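# Rehang a dangling wet-painted bracket on both hooks

## Task

A wet-painted bracket hangs from one bar of the drying rack by only one of its two hooks after the other slipped off. Put it back so both hooks hang on that same bar. Only the bracket's hooks may touch it: contact with any other part of the bracket by anything fails the task.

## Robot and tools

Robot: two UR7e-type arms, left_arm and right_arm, each with a two-finger parallel gripper (50 mm maximum opening). The fingers point along the gripper's +z axis and close along its x axis. end_effector_position is the point midway between the pads; the fingertips extend 17.5 mm past it. A block about 10 cm long sticks out toward the gripper's -y side and turns with it. Bases, in the scene frame: left_arm at (-0.053, +0.339, 0) and right_arm at (-0.042, -0.324, 0). A camera stand stands behind the arms.

Frames: the scene frame has its origin at table-top height, midway between the nominal bases. +z is up, +x points out over the table, and left_arm is on the +y side; image sides do not match arm names. Reported positions (m), orientations (quat wxyz) and velocities are in the scene frame and can be off by a few cm. Offsets are along each arm's own Hand target axes.

Row layout (used by execute_actions and move): 18 numbers in [-1, 1]. The first nine are left_arm dx, dy, dz, rx, ry, rz, then left_gripper position, force_limit, speed. The next nine are the same for right_arm and right_gripper. Both arms are always included. Pose numbers are offsets from that arm's Hand target at the start of the action or move, not absolute poses. 1.0 means 0.6 m or 180 degrees. rx, ry, rz form a single rotation vector. Every row of a list counts from that same start. Repeating an offset moves the arm again. Six zeros asks the arm to go back to its current Hand target.

Gripper numbers are absolute:
- position: +1 is fully open; about -0.65 brings the pads together; -1 means grip until stopped.
- force_limit: -1 is about 20 N, 0 about 102 N, +1 about 185 N.
- speed: -1 is 20 mm/s, 0 is 85 mm/s, +1 is 150 mm/s.
- To leave a gripper as it is, resend the same three numbers, because 0 counts as a command.
- force_limit and speed only take effect after position changes by 0.01 or more.
- object_status codes: 0 moving, 1 blocked while opening, 2 blocked while closing (a grip), 3 reached the commanded position or the pads met.
- Opening in mm is about (250 - position_measured) x 0.202.

execute_actions(actions, cameras): actions is a list of actions. Each action holds up to 15 rows, one per 1/30 s step; the last row holds until 15 steps are done. An empty list returns camera images and the full state. cameras can be names, ["all"] or [].

move(target, speed, blend, stop_force, zero, blocking, cameras): drives straight-line paths toward the offsets in target.
- target: one 18-number row, or a list of up to 15 rows. All rows count from the same starting Hand targets.
- speed: m/s, from 0.002 to 3.6, default 0.25. Rotation is limited to twice that value in rad/s.
- blend: in m, how closely corners are cut in a list; 0 stops at each target.
- stop_force: 3 to 120 N. It ends an arm's path when pushback along the path reaches that force; the arm then backs off slightly but keeps some pressure. It is unreliable for light or loose things and for rotating grippers. Leave it out when pulling away from a contact.
- zero: only with stop_force. true (default) re-zeroes the force reading before the move; false keeps the old zero so successive presses add up.
- blocking=false returns after 0.5 s while the move continues. It cannot be used together with stop_force.
- The move runs for 10 s at most and does not avoid obstacles or the other arm.
- Endings: done, off_target, moving, held, fault. limits=paced means a pose was clipped; limits=held means steps were withheld.
- Paths passing near an arm's own base can flip its shoulder posture, so route around the base.

Other tools:
- wait(seconds 0 to 10) lets the scene run.
- stop brakes a running move.
- zoom_image(camera, region [x0,y0,x1,y1] in pixels, at most 504x504) zooms into cam_high (504x504), cam_left_wrist or cam_right_wrist (896x504).
- zero_wrist_force(arm) re-zeroes that arm's force sensor.
- read_manual gives licence text only.
- finished_scene(scene) ends the scene for good; the bracket must then stay hung by itself.

Results:
- Hand target is the last commanded pose, after a clip limiting orientation to 32 degrees from the measured one. The gripper can settle short of it; send the shortfall as an offset.
- Tool commands shows the current gripper commands.
- Wrist force and Wrist torque are given in gripper axes, as force from the contact into the arm, zeroed at scene start. A third line gives the peak since the last reading.
- Joint torques include gravity.
- Joint velocities reading 'within noise' means the arm is still.
- A MOTOR HOT line appears at 70 °C. At 85 °C the arm brakes for 30 to 60 s.

Hazards and what to avoid:
- A torque fault (wrist load limit 24.6 N m) or an outside force of roughly 150 N stops the arm for 10 s. The arms are stiff, so a target even slightly past a firm contact can trigger a fault.
- Move slowly near the rack and the bracket.
- The arms must not touch or press each other, and a gripper must not close on the other arm's fingers.
- Do not drop the bracket, let it fall, or knock anything off the table.
- Touch the bracket only at its hooks. Grip or nudge it by a hook, not by the painted body.


Each tool is called after "Emit:" as name([rows], argument=value, ...), one row to a line, values as JSON.

## Session

Emit:
execute_actions(actions=[])

Scene clock: 0.00 s.
left_arm: end_effector_position=(+0.3339, +0.0322, +0.3155) position_measured=3 object_status=3 end_effector_quat_wxyz=(-0.102, +0.246, +0.951, +0.157) | right_arm: end_effector_position=(+0.1279, -0.2947, +0.2580) position_measured=3 object_status=3 end_effector_quat_wxyz=(+0.036, -0.318, +0.945, +0.066)
Joint positions: left_arm=[-1.008 -1.393 1.365 -1.178 -1.478 -2.075] | right_arm=[4.041 -0.502 -2.291 -1.787 1.641 -1.314]
Joint velocities: within noise
Joint torques (N m): no reading
Motor temperatures (°C): left_arm=[31 29 32 40 39 43] | right_arm=[41 31 30 45 35 43]
Wrist force (N): no reading
Wrist torque (N m): no reading
Wrist force, peak (N): no reading
Hand target: left_arm +0.3339, +0.0322, +0.3155; -0.102, +0.246, +0.951, +0.157 | right_arm +0.1279, -0.2947, +0.2580; +0.036, -0.318, +0.945, +0.066
Tool commands: left_gripper/position=+1.0 left_gripper/force_limit=+1.0 left_gripper/speed=+1.0 right_gripper/position=+1.0 right_gripper/force_limit=+1.0 right_gripper/speed=+1.0

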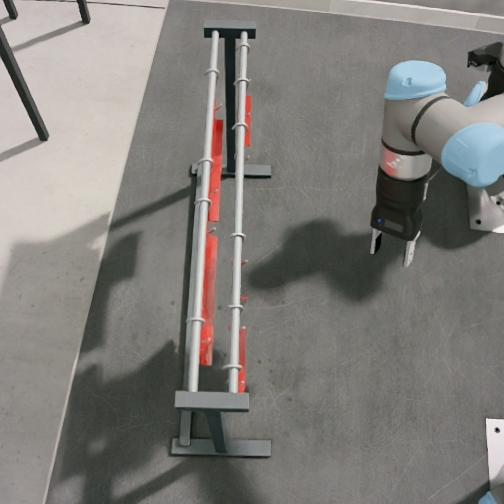

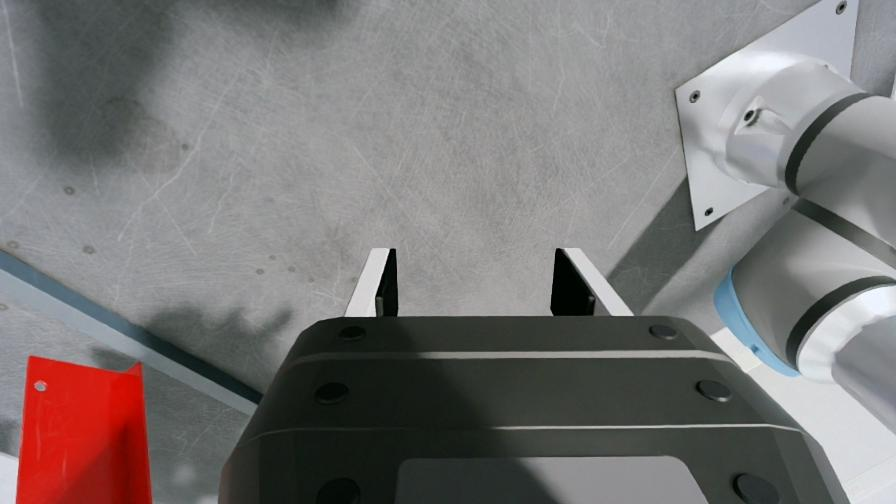

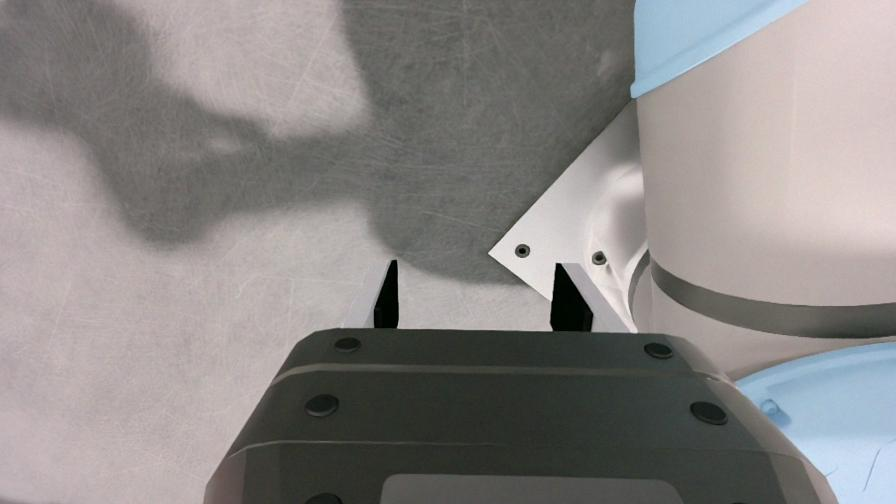

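Emit:
zoom_image(camera="cam_high", region=[160, 0, 300, 140])

Emit:
zoom_image(camera="cam_high", region=[160, 130, 300, 270])

Emit:
zoom_image(camera="cam_high", region=[150, 210, 290, 350])

Emit:
zoom_image(camera="cam_high", region=[150, 320, 290, 460])

Emit:
zoom_image(camera="cam_high", region=[304, 40, 504, 500])

Scaled by 3.600 from the camera's 504x504 image, which has a finer 720x720 frame.

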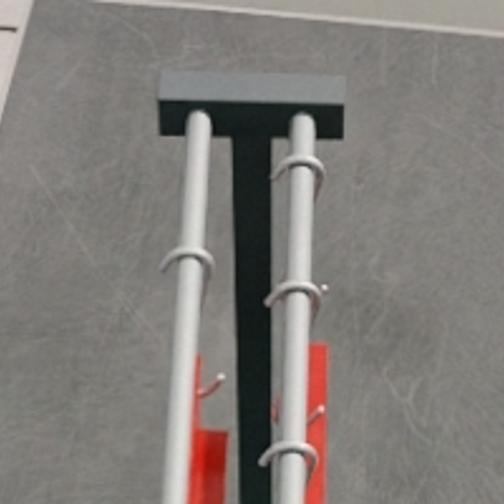

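Scaled by 3.600 from the camera's 504x504 image, which has a finer 720x720 frame.

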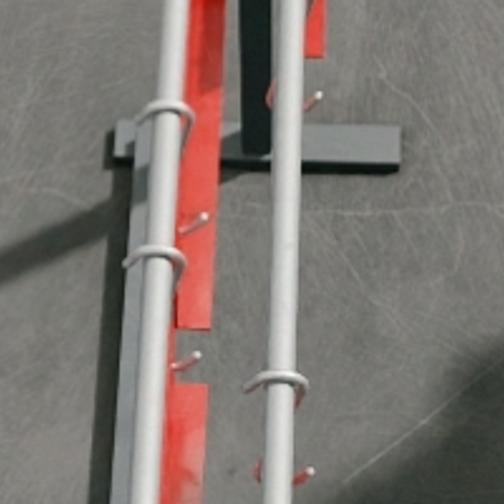

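Scaled by 3.600 from the camera's 504x504 image, which has a finer 720x720 frame.

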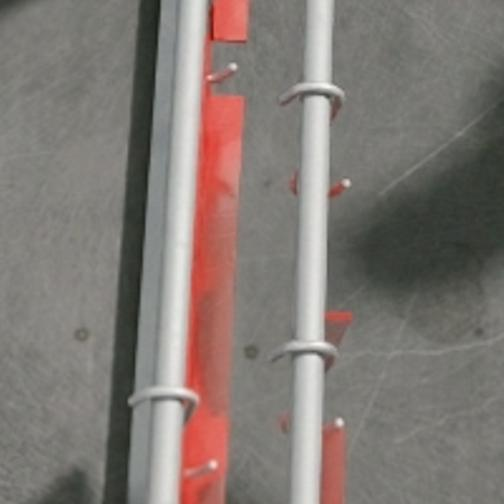

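Scaled by 3.600 from the camera's 504x504 image, which has a finer 720x720 frame.

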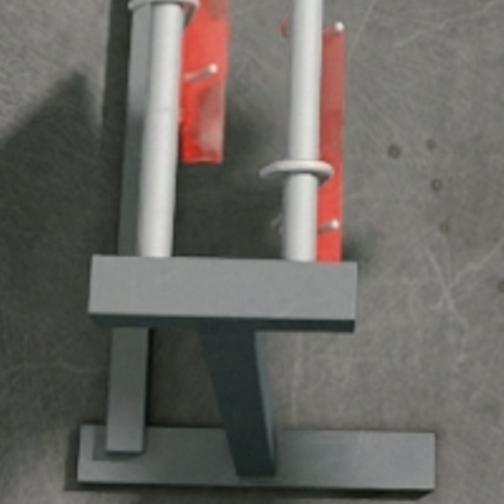

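Scaled by 1.096 from the camera's 504x504 image, which has a finer 720x720 frame.

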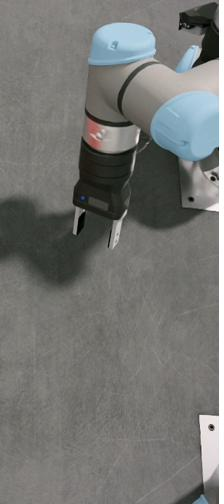

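Emit:
move(target=[0.098,0.065,0.046,0.424,-0.502,-0.551,1,1,1,0,0,0,0,0,0,1,1,1], speed=0.6, cameras=["cam_left_wrist","cam_high"])

Scene clock: 18.30 s.
left_arm: end_effector_position=(+0.3016, +0.0996, +0.3153) position_measured=3 object_status=3 end_effector_quat_wxyz=(+0.478, -0.446, +0.517, -0.552) | right_arm: end_effector_position=(+0.1279, -0.2947, +0.2580) position_measured=3 object_status=3 end_effector_quat_wxyz=(+0.036, -0.318, +0.945, +0.066)
Joint positions: left_arm=[-1.762 -1.955 2.833 -2.897 0.075 -4.262] | right_arm=[4.041 -0.502 -2.291 -1.787 1.641 -1.314]
Joint torques (N m): left_arm=[-0.68 -8.02 -32.08 -0.08 -0.38 -1.48] | right_arm=[-0.09 -13.97 24.88 3.74 -0.13 0.03]
Wrist force (N): left_arm=[-2.4 -0.1 -0.8] | right_arm=[-0.1 -0.1 0.0]
Wrist torque (N m): left_arm=[-0.23 0.70 0.22] | right_arm=[-0.02 0.01 0.00]
Wrist force, peak (N): left_arm=[-2.9 0.4 -0.8] | right_arm=[-0.4 -0.3 -0.3]
Hand target: left_arm +0.2998, +0.0998, +0.3154; +0.500, -0.501, +0.499, -0.501 | right_arm +0.1279, -0.2947, +0.2580; +0.036, -0.318, +0.945, +0.066
Off the commanded pose: left_arm 0.002 m, 9 deg | right_arm 0.000 m, 0 deg.
previous command not reached (left arm): moving toward its pose would have brought two parts of the arm too close to each other.
move: held (left_arm); limits=held
Images, in order (width x height): cam_high 504x504, cam_left_wrist 896x504.

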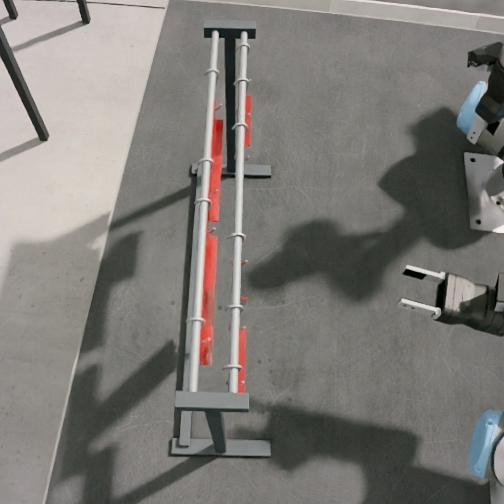

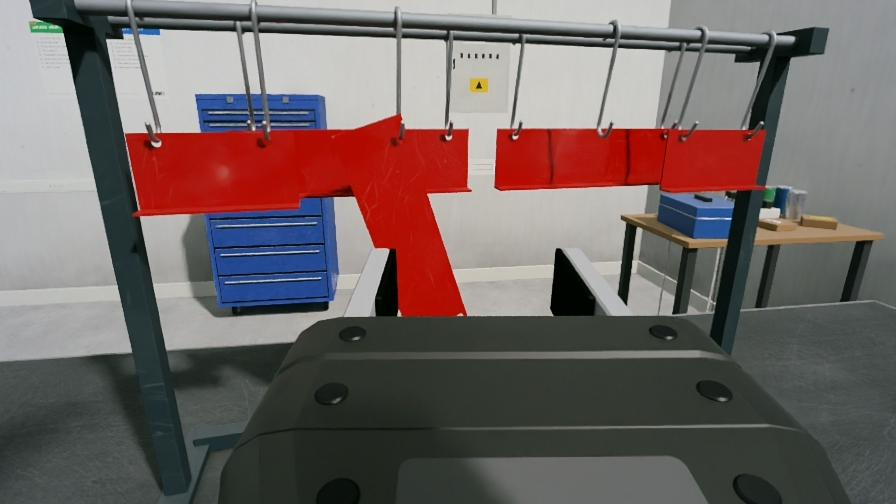

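Emit:
zoom_image(camera="cam_left_wrist", region=[330, 0, 700, 330])

Emit:
zoom_image(camera="cam_left_wrist", region=[380, 100, 480, 160])

Emit:
zoom_image(camera="cam_left_wrist", region=[560, 10, 720, 150])

Scaled by 1.362 from the camera's 896x504 image, which has a finer 1280x720 frame.

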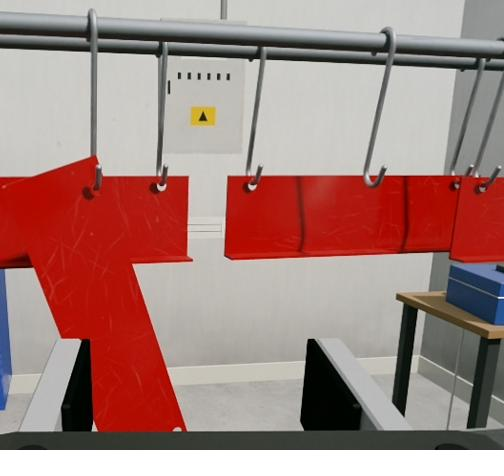

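Scaled by 5.040 from the camera's 896x504 image, which has a finer 1280x720 frame.

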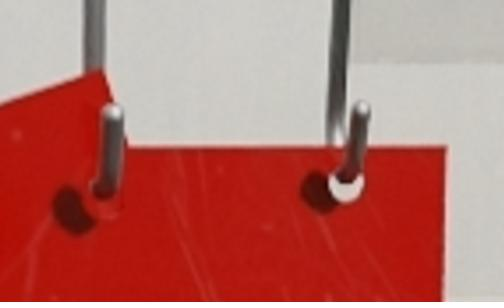

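Scaled by 3.150 from the camera's 896x504 image, which has a finer 1280x720 frame.

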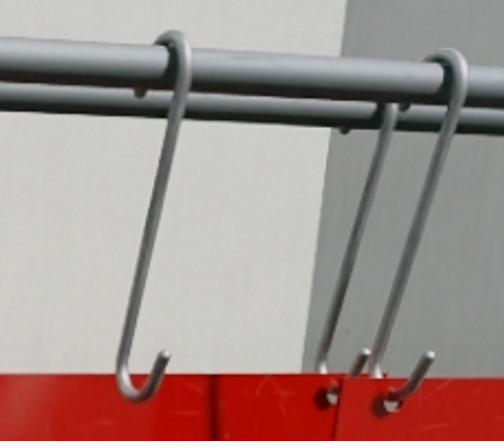

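Emit:
move(target=[0,0,0.0833,0,0,0,1,1,1,0,0,0,0,0,0,1,1,1], cameras=["cam_left_wrist"])

Emit:
zoom_image(camera="cam_left_wrist", region=[330, 80, 550, 330])

Emit:
move(target=[0.0833,0,0,0,0,0,1,1,1,0,0,0,0,0,0,1,1,1], cameras=["cam_left_wrist"])

Emit:
zoom_image(camera="cam_left_wrist", region=[280, 80, 500, 330])

Scene clock: 29.67 s.
left_arm: end_effector_position=(+0.3486, +0.0998, +0.3154) position_measured=3 object_status=3 end_effector_quat_wxyz=(+0.504, -0.512, +0.494, -0.489) | right_arm: end_effector_position=(+0.1279, -0.2947, +0.2580) position_measured=3 object_status=3 end_effector_quat_wxyz=(+0.036, -0.318, +0.945, +0.066)
Joint positions: left_arm=[-1.546 -1.793 2.656 -2.843 -0.014 -4.306] | right_arm=[4.041 -0.502 -2.291 -1.787 1.641 -1.314]
Joint torques (N m): left_arm=[11.83 1.19 -33.44 -5.16 -0.49 1.52] | right_arm=[-1.03 -14.3 24.33 3.75 -0.21 0.12]
Wrist force (N): left_arm=[-2.5 0.3 -0.7] | right_arm=[-0.2 -0.1 0.0]
Wrist torque (N m): left_arm=[-0.16 0.69 0.12] | right_arm=[-0.02 0.02 0.00]
Wrist force, peak (N): left_arm=[-2.8 0.1 -1.5] | right_arm=[-0.4 -0.3 0.0]
Hand target: left_arm +0.3498, +0.0998, +0.3154; +0.500, -0.501, +0.499, -0.501 | right_arm +0.1279, -0.2947, +0.2580; +0.036, -0.318, +0.945, +0.066
Off the commanded pose: left_arm 0.001 m, 2 deg | right_arm 0.000 m, 0 deg.
held back during your reply time or a wait (left arm), on 90 control steps: two parts of the arm were too close to each other, or the arm's last command would have brought them too close.
move: done
Images, in order (width x height): cam_left_wrist 896x504.

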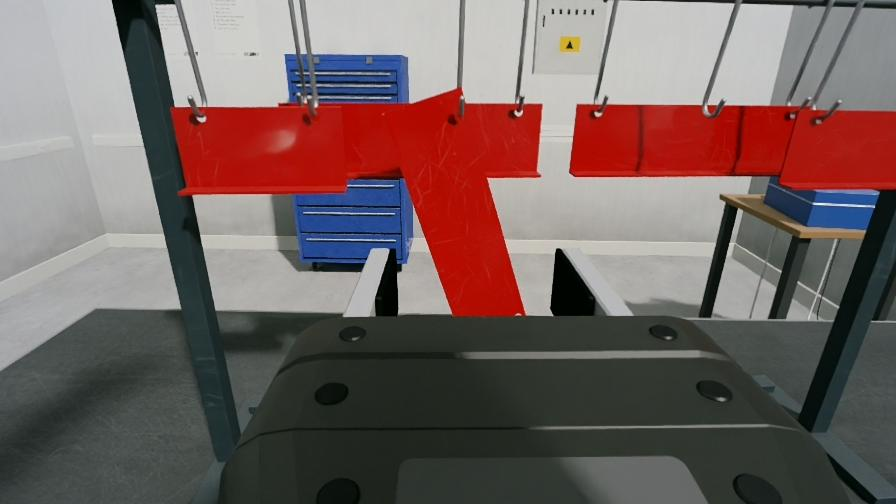

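Scaled by 2.016 from the camera's 896x504 image, which has a finer 1280x720 frame.

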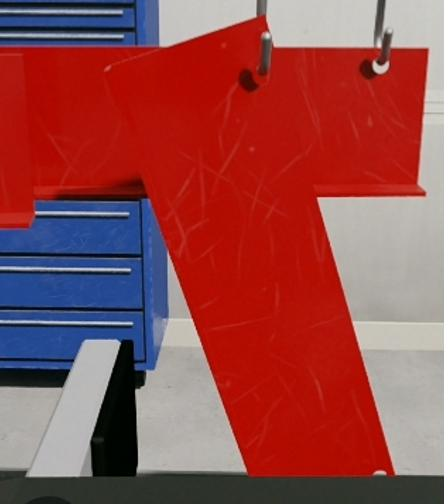

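Scene clock: 30.87 s.
left_arm: end_effector_position=(+0.3489, +0.0498, +0.3156) position_measured=3 object_status=3 end_effector_quat_wxyz=(+0.504, -0.511, +0.495, -0.491) | right_arm: end_effector_position=(+0.1279, -0.2947, +0.2580) position_measured=3 object_status=3 end_effector_quat_wxyz=(+0.036, -0.318, +0.945, +0.066)
Joint positions: left_arm=[-1.551 -1.652 2.552 -2.876 -0.012 -4.31] | right_arm=[4.041 -0.502 -2.291 -1.787 1.641 -1.314]
Joint torques (N m): left_arm=[12.34 -4.32 -33.42 -5.66 -0.26 1.74] | right_arm=[-0.81 -15.53 25.94 3.9 -0.11 0.02]
Wrist force (N): left_arm=[-2.4 0.1 -0.9] | right_arm=[-0.1 0.1 0.0]
Wrist torque (N m): left_arm=[-0.19 0.66 0.12] | right_arm=[0.01 0.02 0.00]
Wrist force, peak (N): left_arm=[-3.8 0.2 -0.9] | right_arm=[-0.4 -0.3 -0.2]
Hand target: left_arm +0.3498, +0.0499, +0.3156; +0.500, -0.501, +0.499, -0.501 | right_arm +0.1279, -0.2947, +0.2580; +0.036, -0.318, +0.945, +0.066
Off the commanded pose: left_arm 0.001 m, 2 deg | right_arm 0.000 m, 0 deg.
move: done
Images, in order (width x height): cam_left_wrist 896x504.

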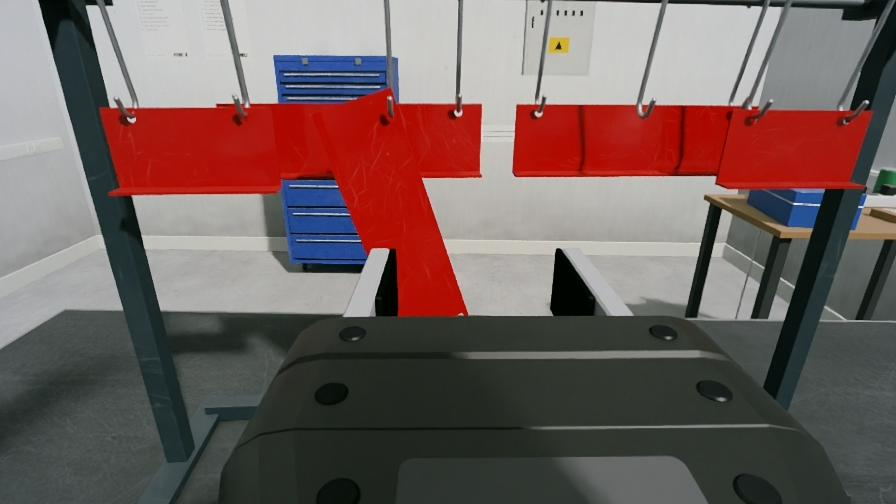

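Scaled by 2.016 from the camera's 896x504 image, which has a finer 1280x720 frame.

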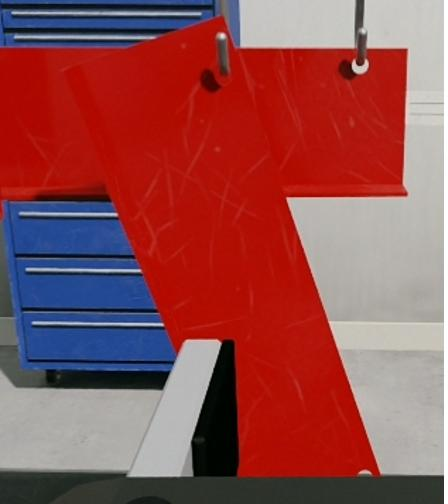

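Emit:
move(target=[0,0,0,0,0,0,1,1,1,-0.502,-0.173,-0.033,0.303,-0.431,-0.514,1,1,1], cameras=["cam_right_wrist","cam_high"], speed=0.5)

Scene clock: 46.83 s.
left_arm: end_effector_position=(+0.3489, +0.0498, +0.3156) position_measured=3 object_status=3 end_effector_quat_wxyz=(+0.504, -0.511, +0.495, -0.491) | right_arm: end_effector_position=(+0.3109, -0.2349, +0.2841) position_measured=3 object_status=3 end_effector_quat_wxyz=(-0.539, +0.591, -0.565, +0.202)
Joint positions: left_arm=[-1.551 -1.652 2.552 -2.876 -0.012 -4.31] | right_arm=[4.718 0.154 -2.768 -1.223 0.553 -2.12]
Joint torques (N m): left_arm=[11.37 -5.21 -34.31 -5.37 -0.41 1.36] | right_arm=[-8.1 -33.82 32.69 4.77 0.56 -0.76]
Wrist force (N): left_arm=[-2.5 0.0 -0.8] | right_arm=[-0.7 -1.0 -2.7]
Wrist torque (N m): left_arm=[-0.21 0.67 0.12] | right_arm=[-0.11 -0.03 -0.32]
Wrist force, peak (N): left_arm=[-2.7 0.0 -0.8] | right_arm=[2.4 -6.4 -3.5]
Hand target: left_arm +0.3489, +0.0498, +0.3156; +0.504, -0.511, +0.495, -0.491 (not the last commanded pose) | right_arm +0.3108, -0.2349, +0.2841; -0.539, +0.591, -0.565, +0.203 (not the last commanded pose)
Off the commanded pose: left_arm 0.001 m, 2 deg | right_arm 0.125 m, 48 deg.
move: held (right_arm; a check stopped the path); limits=held
pose unreachable (right arm): on one or more control steps of this call, first in action 0 (counted from 0), this arm could not follow its commanded pose, so it was not sent that pose on those steps. It may still have moved: this result reports where it is.
cause: moving toward the commanded pose would bring two parts of the arm too close to each other (joints 3 (elbow) and 4 (wrist 1) lie between them).
Images, in order (width x height): cam_high 504x504, cam_right_wrist 896x504.

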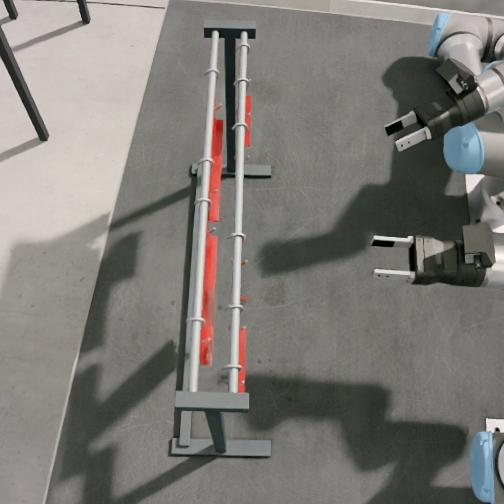

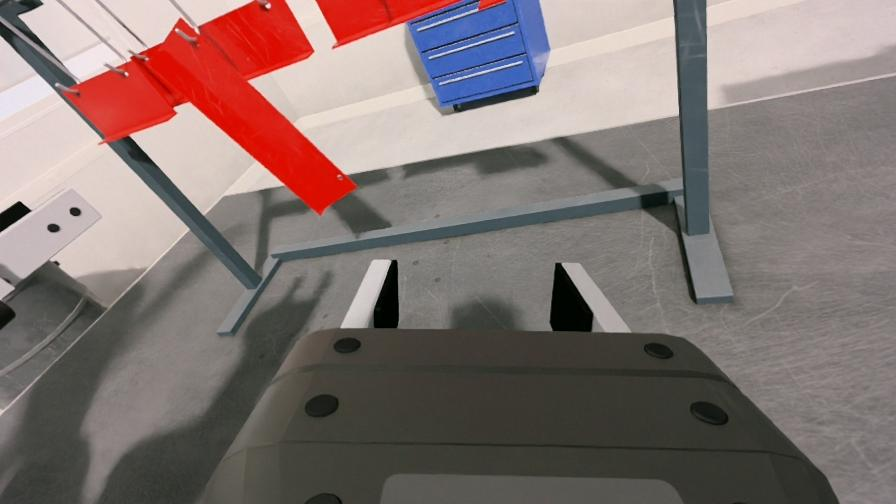

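Emit:
move([
  [0,0,0,0,0,0,1,1,1,0.003,-0.1145,0.2115,0,0,0,1,1,1],
  [0,0,0,0,0,0,1,1,1,0.003,-0.1145,0.2115,0.067,-0.208,-0.156,1,1,1],
], cameras=["cam_right_wrist","cam_high"], speed=0.5)

Scene clock: 52.43 s.
left_arm: end_effector_position=(+0.3489, +0.0498, +0.3156) position_measured=3 object_status=3 end_effector_quat_wxyz=(+0.504, -0.511, +0.495, -0.491) | right_arm: end_effector_position=(+0.3221, -0.2304, +0.2860) position_measured=3 object_status=3 end_effector_quat_wxyz=(+0.551, -0.566, +0.566, -0.237)
Joint positions: left_arm=[-1.551 -1.652 2.552 -2.876 -0.012 -4.31] | right_arm=[4.774 0.146 -2.796 -1.245 0.423 -2.055]
Joint torques (N m): left_arm=[11.74 -4.47 -31.86 -5.56 -0.37 1.28] | right_arm=[-7.15 -10.26 33.04 1.04 0.54 -1.38]
Wrist force (N): left_arm=[-2.4 -0.1 -1.0] | right_arm=[-0.9 -1.3 -2.5]
Wrist torque (N m): left_arm=[-0.22 0.65 0.12] | right_arm=[-0.17 0.00 -0.15]
Wrist force, peak (N): left_arm=[-2.5 -0.1 -1.1] | right_arm=[-5.0 7.3 1.6]
Hand target: left_arm +0.3489, +0.0498, +0.3156; +0.504, -0.511, +0.495, -0.491 | right_arm +0.3220, -0.2304, +0.2860; +0.551, -0.566, +0.566, -0.237 (not the last commanded pose)
Off the commanded pose: left_arm 0.000 m, 0 deg | right_arm 0.132 m, 49 deg.
move: held (right_arm; a check stopped the path); path passed 1 of 2 targets; limits=held
pose unreachable (right arm): on one or more control steps of this call, first in action 0 (counted from 0), this arm could not follow its commanded pose, so it was not sent that pose on those steps. It may still have moved: this result reports where it is.
cause: moving toward the commanded pose would bring two parts of the arm too close to each other (joints 3 (elbow) and 4 (wrist 1) lie between them).
Images, in order (width x height): cam_high 504x504, cam_right_wrist 896x504.

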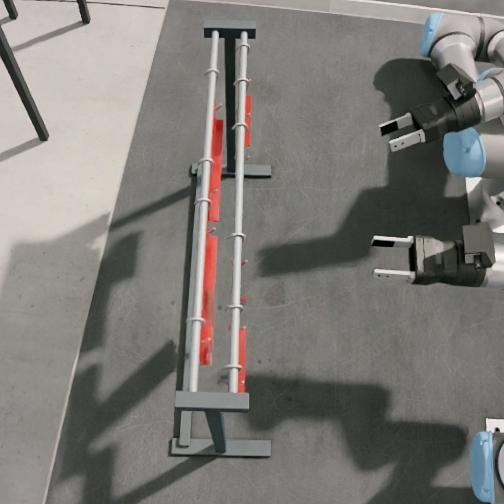

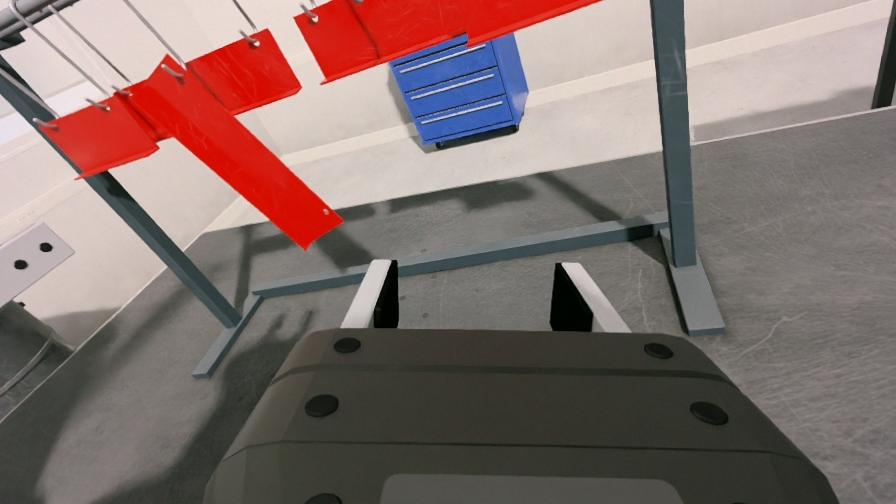

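Emit:
zoom_image(camera="cam_right_wrist", region=[0, 0, 320, 130])

Emit:
zoom_image(camera="cam_right_wrist", region=[290, 190, 360, 260])

Scaled by 1.575 from the camera's 896x504 image, which has a finer 1280x720 frame.

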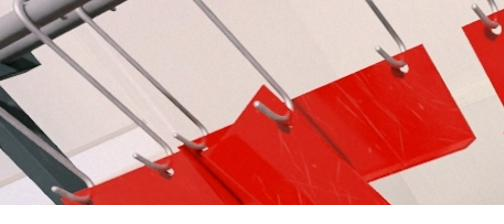

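Scaled by 7.200 from the camera's 896x504 image, which has a finer 1280x720 frame.

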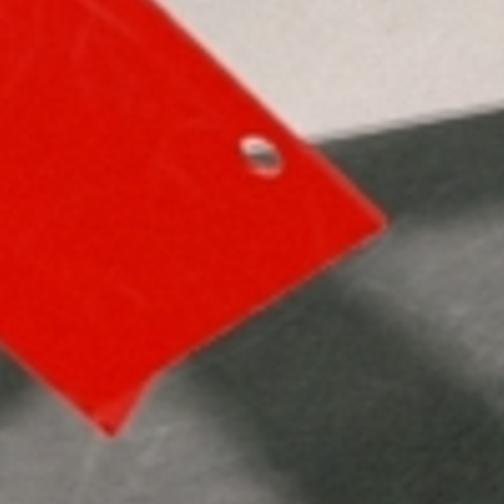

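Emit:
move(target=[0.2165,-0.174,0.202,0.0035,0.0092,0.001,1,1,1,0,0,0,0,0,0,1,1,1], cameras=["cam_left_wrist","cam_high","cam_right_wrist"])

Emit:
zoom_image(camera="cam_left_wrist", region=[330, 0, 600, 270])

Scene clock: 60.73 s.
left_arm: end_effector_position=(+0.4749, -0.0762, +0.4191) position_measured=3 object_status=3 end_effector_quat_wxyz=(+0.500, -0.500, +0.500, -0.500) | right_arm: end_effector_position=(+0.3221, -0.2304, +0.2860) position_measured=3 object_status=3 end_effector_quat_wxyz=(+0.551, -0.566, +0.566, -0.237)
Joint positions: left_arm=[-1.282 -1.178 1.822 -3.787 -0.303 -3.141] | right_arm=[4.773 0.145 -2.796 -1.243 0.423 -2.056]
Joint torques (N m): left_arm=[11.65 -28.68 -34.5 -3.22 -2.37 1.1] | right_arm=[-7.54 -31.49 13.59 5.03 0.6 -1.51]
Wrist force (N): left_arm=[-2.5 -0.1 -1.0] | right_arm=[-1.2 -1.3 -2.7]
Wrist torque (N m): left_arm=[-0.27 0.70 0.14] | right_arm=[-0.16 0.04 -0.15]
Wrist force, peak (N): left_arm=[-4.0 1.3 -1.7] | right_arm=[-0.9 -1.4 -3.0]
Hand target: left_arm +0.4749, -0.0762, +0.4191; +0.500, -0.500, +0.500, -0.500 | right_arm +0.3220, -0.2304, +0.2860; +0.551, -0.566, +0.566, -0.237
Off the commanded pose: left_arm 0.000 m, 0 deg | right_arm 0.000 m, 0 deg.
move: done

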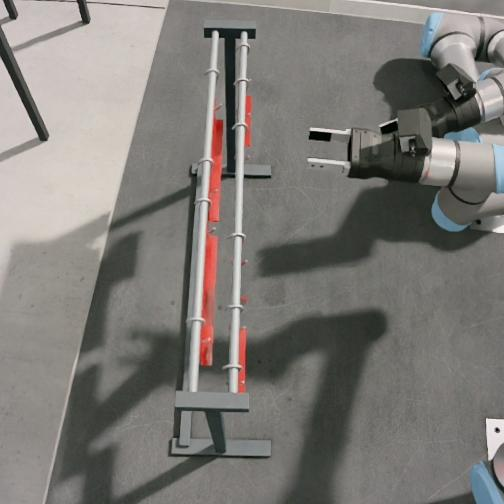

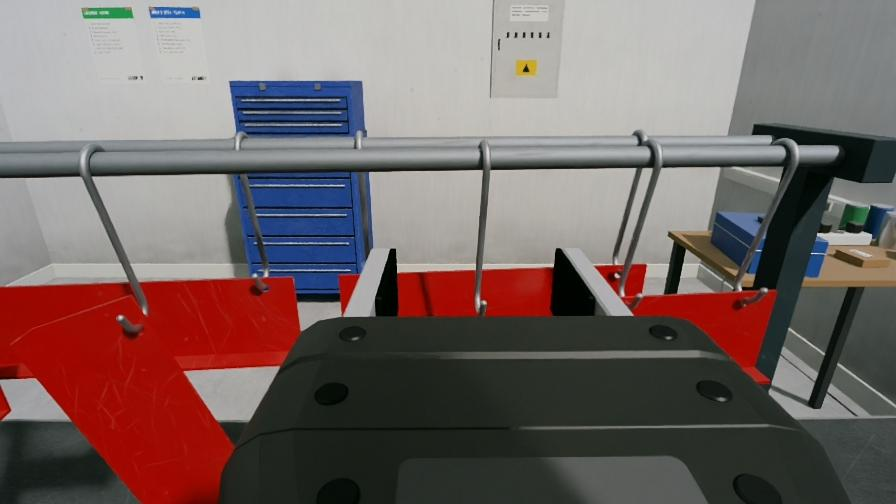

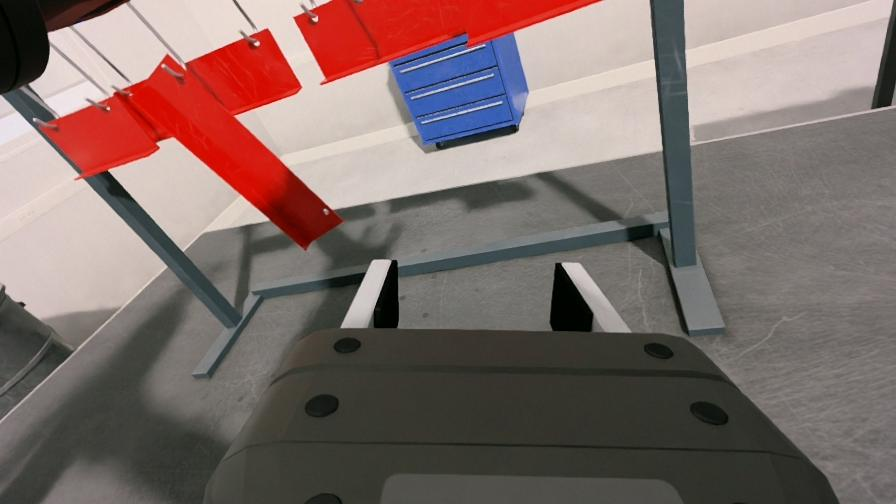

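Scaled by 1.867 from the camera's 896x504 image, which has a finer 1280x720 frame.

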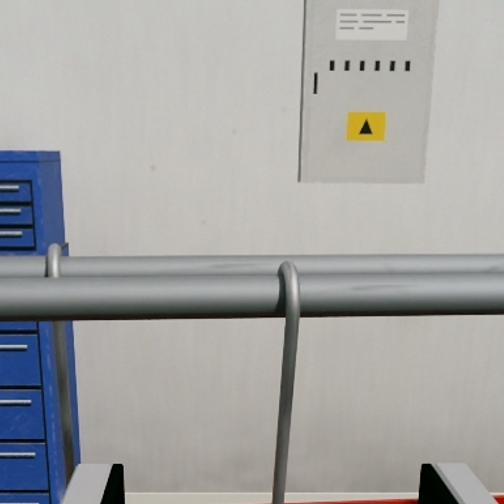

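Emit:
move([
  [0.0147,0.0268,0.03,0,0,0,1,1,1,0,0,0,0,0,0,1,1,1],
  [0.0147,0.0268,0.1335,0,0,0,1,1,1,0,0,0,0,0,0,1,1,1],
], cameras=["cam_left_wrist","cam_high","cam_right_wrist"], speed=0.1)

Emit:
zoom_image(camera="cam_left_wrist", region=[360, 100, 610, 320])

Emit:
zoom_image(camera="cam_high", region=[170, 180, 350, 320])

Scene clock: 67.73 s.
left_arm: end_effector_position=(+0.5549, -0.0850, +0.4030) position_measured=3 object_status=3 end_effector_quat_wxyz=(+0.500, -0.500, +0.500, -0.500) | right_arm: end_effector_position=(+0.3220, -0.2304, +0.2860) position_measured=3 object_status=3 end_effector_quat_wxyz=(+0.551, -0.566, +0.566, -0.237)
Joint positions: left_arm=[-1.141 -1.046 1.664 -3.76 -0.444 -3.141] | right_arm=[4.773 0.145 -2.796 -1.241 0.424 -2.057]
Joint torques (N m): left_arm=[12.1 -34.66 -34.8 1.53 -2.31 -1.23] | right_arm=[-7.35 -31.08 13.67 5.18 0.8 -1.43]
Wrist force (N): left_arm=[-2.6 0.1 -1.2] | right_arm=[-0.9 -1.1 -2.8]
Wrist torque (N m): left_arm=[-0.26 0.71 0.12] | right_arm=[-0.14 0.00 -0.16]
Wrist force, peak (N): left_arm=[-2.9 0.0 -2.0] | right_arm=[-0.8 -1.5 -3.0]
Hand target: left_arm +0.5550, -0.0850, +0.4030; +0.500, -0.500, +0.500, -0.500 | right_arm +0.3220, -0.2304, +0.2860; +0.551, -0.566, +0.566, -0.237
Off the commanded pose: left_arm 0.000 m, 0 deg | right_arm 0.000 m, 0 deg.
move: done

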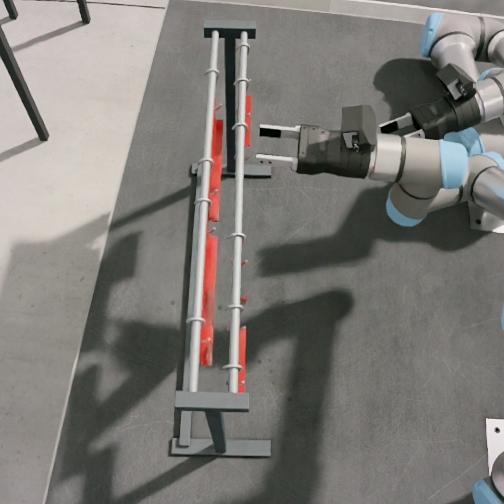

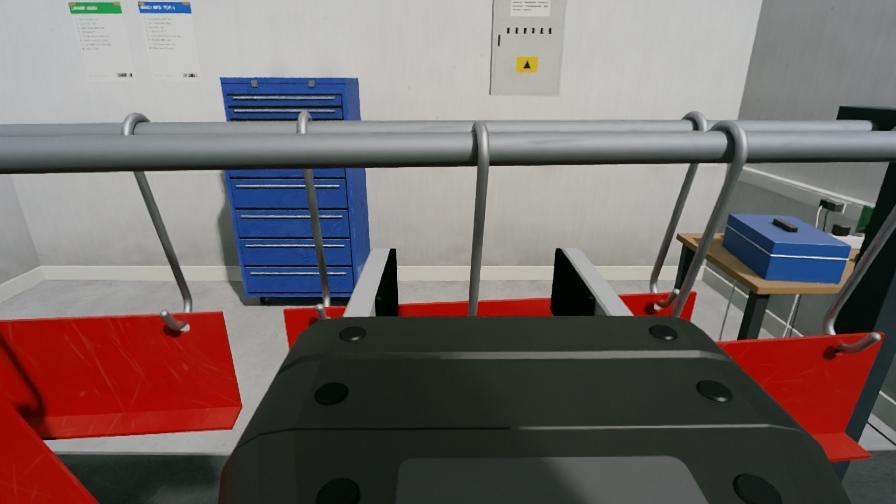

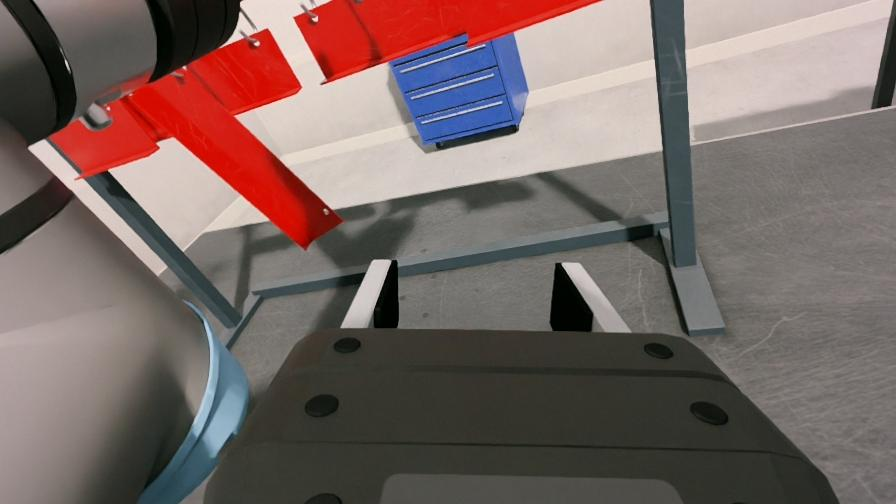

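Scaled by 2.016 from the camera's 896x504 image, which has a finer 1280x720 frame.

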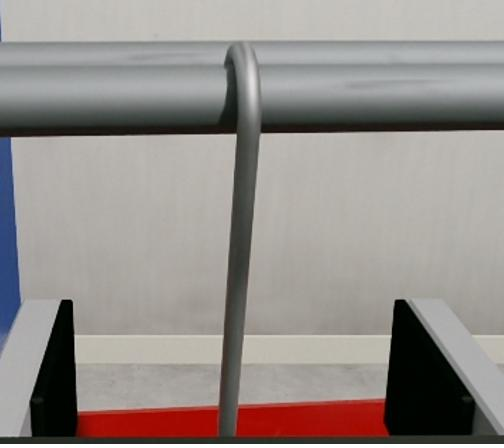

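Scaled by 2.800 from the camera's 504x504 image, which has a finer 720x720 frame.

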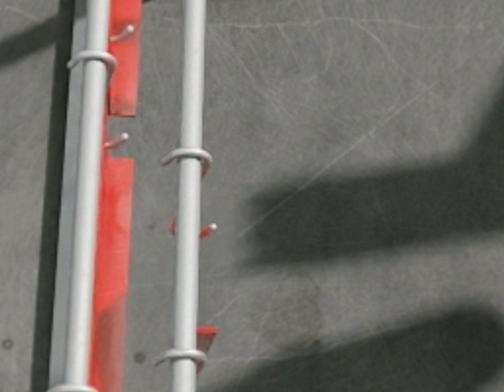

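Emit:
move([
  [0.001,0,0.053,0,0,0,1,-0.8,-1,0,0,0,0,0,0,1,1,1],
  [0.001,0,0.053,0,0,0,-1,-0.8,-1,0,0,0,0,0,0,1,1,1],
], cameras=["cam_left_wrist","cam_high"], speed=0.06)

Emit:
zoom_image(camera="cam_left_wrist", region=[360, 100, 610, 320])

Emit:
zoom_image(camera="cam_high", region=[170, 80, 310, 220])

Scene clock: 80.17 s.
left_arm: end_effector_position=(+0.5868, -0.0856, +0.4030) position_measured=235 object_status=0 end_effector_quat_wxyz=(+0.500, -0.500, +0.500, -0.500) | right_arm: end_effector_position=(+0.3220, -0.2304, +0.2860) position_measured=3 object_status=3 end_effector_quat_wxyz=(+0.551, -0.566, +0.566, -0.237)
Joint positions: left_arm=[-1.089 -1.004 1.592 -3.731 -0.496 -3.141] | right_arm=[4.772 0.144 -2.797 -1.239 0.424 -2.058]
Joint torques (N m): left_arm=[11.71 -37.81 -36.27 1.41 -2.47 -1.37] | right_arm=[-6.26 -30.72 13.4 5.09 0.85 -1.6]
Wrist force (N): left_arm=[-2.7 -0.1 -1.0] | right_arm=[-1.0 -1.2 -2.8]
Wrist torque (N m): left_arm=[-0.27 0.71 0.14] | right_arm=[-0.14 0.02 -0.15]
Wrist force, peak (N): left_arm=[-2.8 -0.1 -1.6] | right_arm=[-0.9 -1.5 -2.9]
Hand target: left_arm +0.5868, -0.0856, +0.4030; +0.500, -0.500, +0.500, -0.500 | right_arm +0.3220, -0.2304, +0.2860; +0.551, -0.566, +0.566, -0.237
Off the commanded pose: left_arm 0.000 m, 0 deg | right_arm 0.000 m, 0 deg.
move: done
Images, in order (width x height): cam_high 504x504, cam_left_wrist 896x504.

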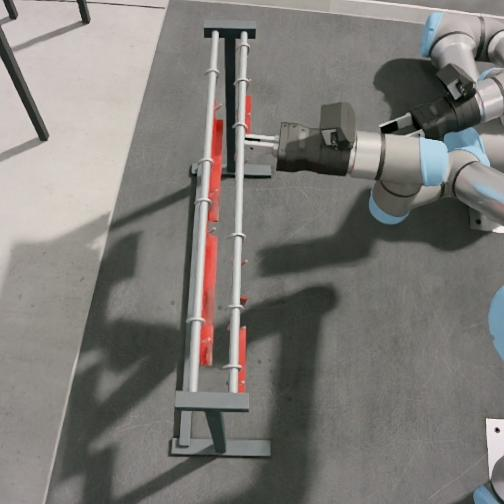

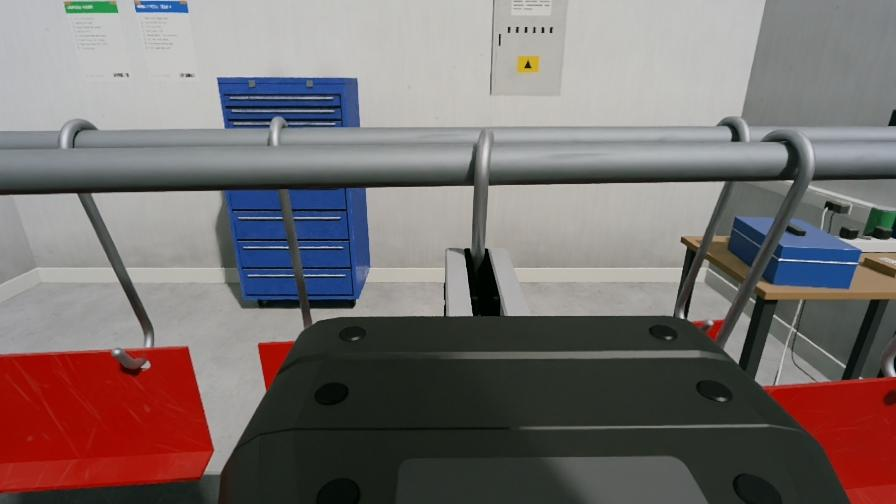

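Scaled by 2.016 from the camera's 896x504 image, which has a finer 1280x720 frame.

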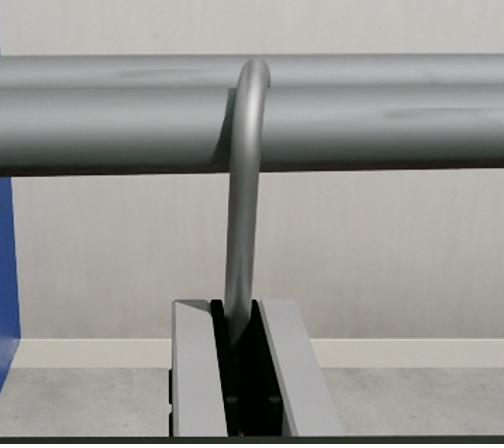

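Scaled by 3.600 from the camera's 504x504 image, which has a finer 720x720 frame.

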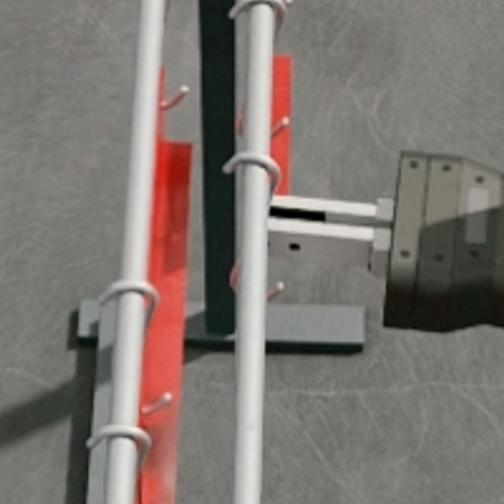

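Emit:
wait(seconds=0.5)

Emit:
move(target=[0,-0.0267,0,0,0,0,-1,-0.8,-1,0,0,0,0,0,0,1,1,1], cameras=["cam_left_wrist"], speed=0.04)

Emit:
zoom_image(camera="cam_left_wrist", region=[360, 100, 610, 320])

Scene clock: 82.33 s.
left_arm: end_effector_position=(+0.5868, -0.0856, +0.4030) position_measured=235 object_status=2 end_effector_quat_wxyz=(+0.500, -0.500, +0.500, -0.500) | right_arm: end_effector_position=(+0.3220, -0.2304, +0.2860) position_measured=3 object_status=3 end_effector_quat_wxyz=(+0.551, -0.566, +0.566, -0.237)
Joint positions: left_arm=[-1.089 -1.004 1.592 -3.731 -0.496 -3.141] | right_arm=[4.772 0.144 -2.797 -1.239 0.424 -2.058]
Joint torques (N m): left_arm=[11.89 -37.48 -36.35 1.14 -2.27 -1.18] | right_arm=[-6.71 -31.61 13.32 5.07 0.98 -1.34]
Wrist force (N): left_arm=[-2.8 0.0 -1.0] | right_arm=[-0.9 -1.0 -2.7]
Wrist torque (N m): left_arm=[-0.26 0.72 0.14] | right_arm=[-0.11 -0.01 -0.16]
Wrist force, peak (N): left_arm=[-2.9 0.1 -1.1] | right_arm=[-0.9 -1.3 -3.1]
Hand target: left_arm +0.5868, -0.0856, +0.4030; +0.500, -0.500, +0.500, -0.500 | right_arm +0.3220, -0.2304, +0.2860; +0.551, -0.566, +0.566, -0.237
Tool commands: left_gripper/position=-1.0 left_gripper/force_limit=-0.8 left_gripper/speed=-1.0 right_gripper/position=+1.0 right_gripper/force_limit=+1.0 right_gripper/speed=+1.0
Off the commanded pose: left_arm 0.000 m, 0 deg | right_arm 0.000 m, 0 deg.
wait: 0.50 s; at rest from the start

Scene clock: 83.20 s.
left_arm: end_effector_position=(+0.5868, -0.0856, +0.4190) position_measured=235 object_status=2 end_effector_quat_wxyz=(+0.500, -0.500, +0.500, -0.500) | right_arm: end_effector_position=(+0.3220, -0.2304, +0.2860) position_measured=3 object_status=3 end_effector_quat_wxyz=(+0.551, -0.566, +0.566, -0.237)
Joint positions: left_arm=[-1.089 -1.024 1.578 -3.696 -0.496 -3.141] | right_arm=[4.772 0.144 -2.797 -1.238 0.424 -2.058]
Joint torques (N m): left_arm=[8.35 -63.34 -43.92 -0.07 -1.62 -1.48] | right_arm=[-6.88 -31.42 12.82 5.09 0.79 -1.49]
Wrist force (N): left_arm=[-2.4 19.1 -11.7] | right_arm=[-1.1 -1.1 -2.8]
Wrist torque (N m): left_arm=[0.53 0.70 0.15] | right_arm=[-0.14 0.04 -0.15]
Wrist force, peak (N): left_arm=[-2.4 19.1 -11.7] | right_arm=[-0.7 -1.4 -2.9]
Hand target: left_arm +0.5868, -0.0856, +0.4190; +0.500, -0.500, +0.500, -0.500 | right_arm +0.3220, -0.2304, +0.2860; +0.551, -0.566, +0.566, -0.237
Off the commanded pose: left_arm 0.000 m, 0 deg | right_arm 0.000 m, 0 deg.
move: done
Images, in order (width x height): cam_left_wrist 896x504.

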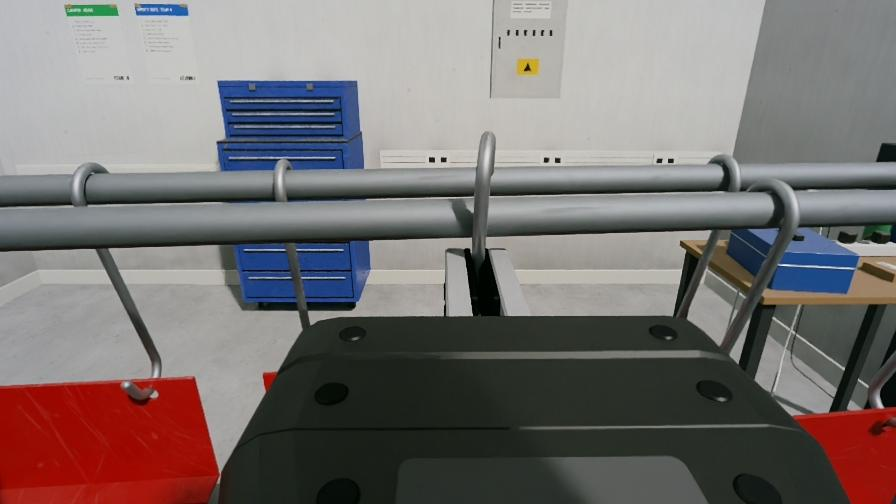

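Scaled by 2.016 from the camera's 896x504 image, which has a finer 1280x720 frame.

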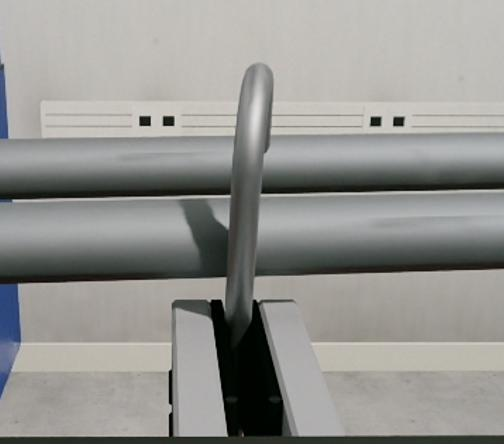

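Emit:
move([
  [0,0.006,-0.005,0,0,0,-1,-0.8,-1,0,0,0,0,0,0,1,1,1],
  [0,0.006,-0.04,0,0,0,-1,-0.8,-1,0,0,0,0,0,0,1,1,1],
], cameras=["cam_left_wrist"], speed=0.05)

Emit:
zoom_image(camera="cam_left_wrist", region=[360, 100, 610, 320])

Scene clock: 86.90 s.
left_arm: end_effector_position=(+0.5629, -0.0856, +0.4154) position_measured=235 object_status=2 end_effector_quat_wxyz=(+0.500, -0.500, +0.500, -0.500) | right_arm: end_effector_position=(+0.3220, -0.2304, +0.2860) position_measured=3 object_status=3 end_effector_quat_wxyz=(+0.551, -0.566, +0.566, -0.237)
Joint positions: left_arm=[-1.128 -1.052 1.634 -3.725 -0.457 -3.141] | right_arm=[4.772 0.143 -2.797 -1.237 0.425 -2.059]
Joint torques (N m): left_arm=[-15.91 -53.32 -9.55 -3.9 1.76 1.17] | right_arm=[-7.18 -32.36 13.64 4.95 0.92 -1.51]
Wrist force (N): left_arm=[-2.7 -0.3 -0.8] | right_arm=[-0.8 -1.1 -2.8]
Wrist torque (N m): left_arm=[-0.34 0.72 0.15] | right_arm=[-0.12 -0.02 -0.15]
Wrist force, peak (N): left_arm=[-2.8 20.6 -11.8] | right_arm=[-1.2 -1.3 -2.8]
Hand target: left_arm +0.5628, -0.0856, +0.4154; +0.500, -0.500, +0.500, -0.500 | right_arm +0.3220, -0.2304, +0.2860; +0.551, -0.566, +0.566, -0.237
Off the commanded pose: left_arm 0.000 m, 0 deg | right_arm 0.000 m, 0 deg.
move: done
Images, in order (width x height): cam_left_wrist 896x504.

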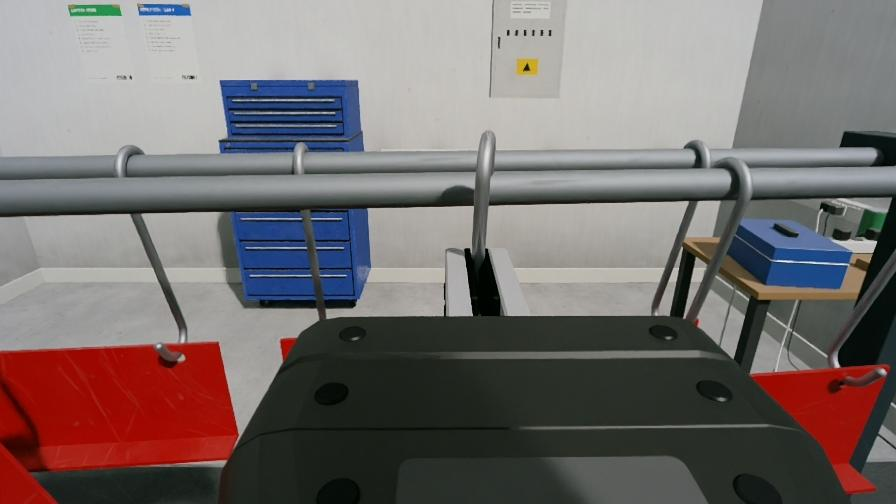

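Scaled by 2.016 from the camera's 896x504 image, which has a finer 1280x720 frame.

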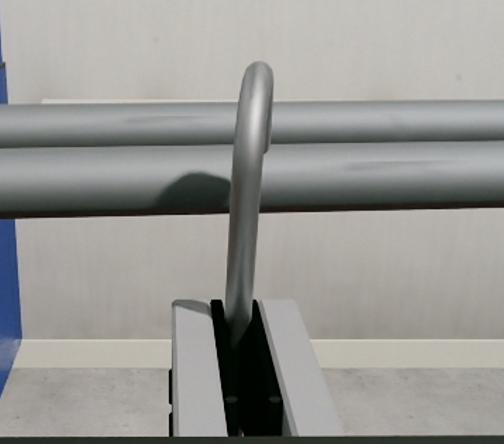

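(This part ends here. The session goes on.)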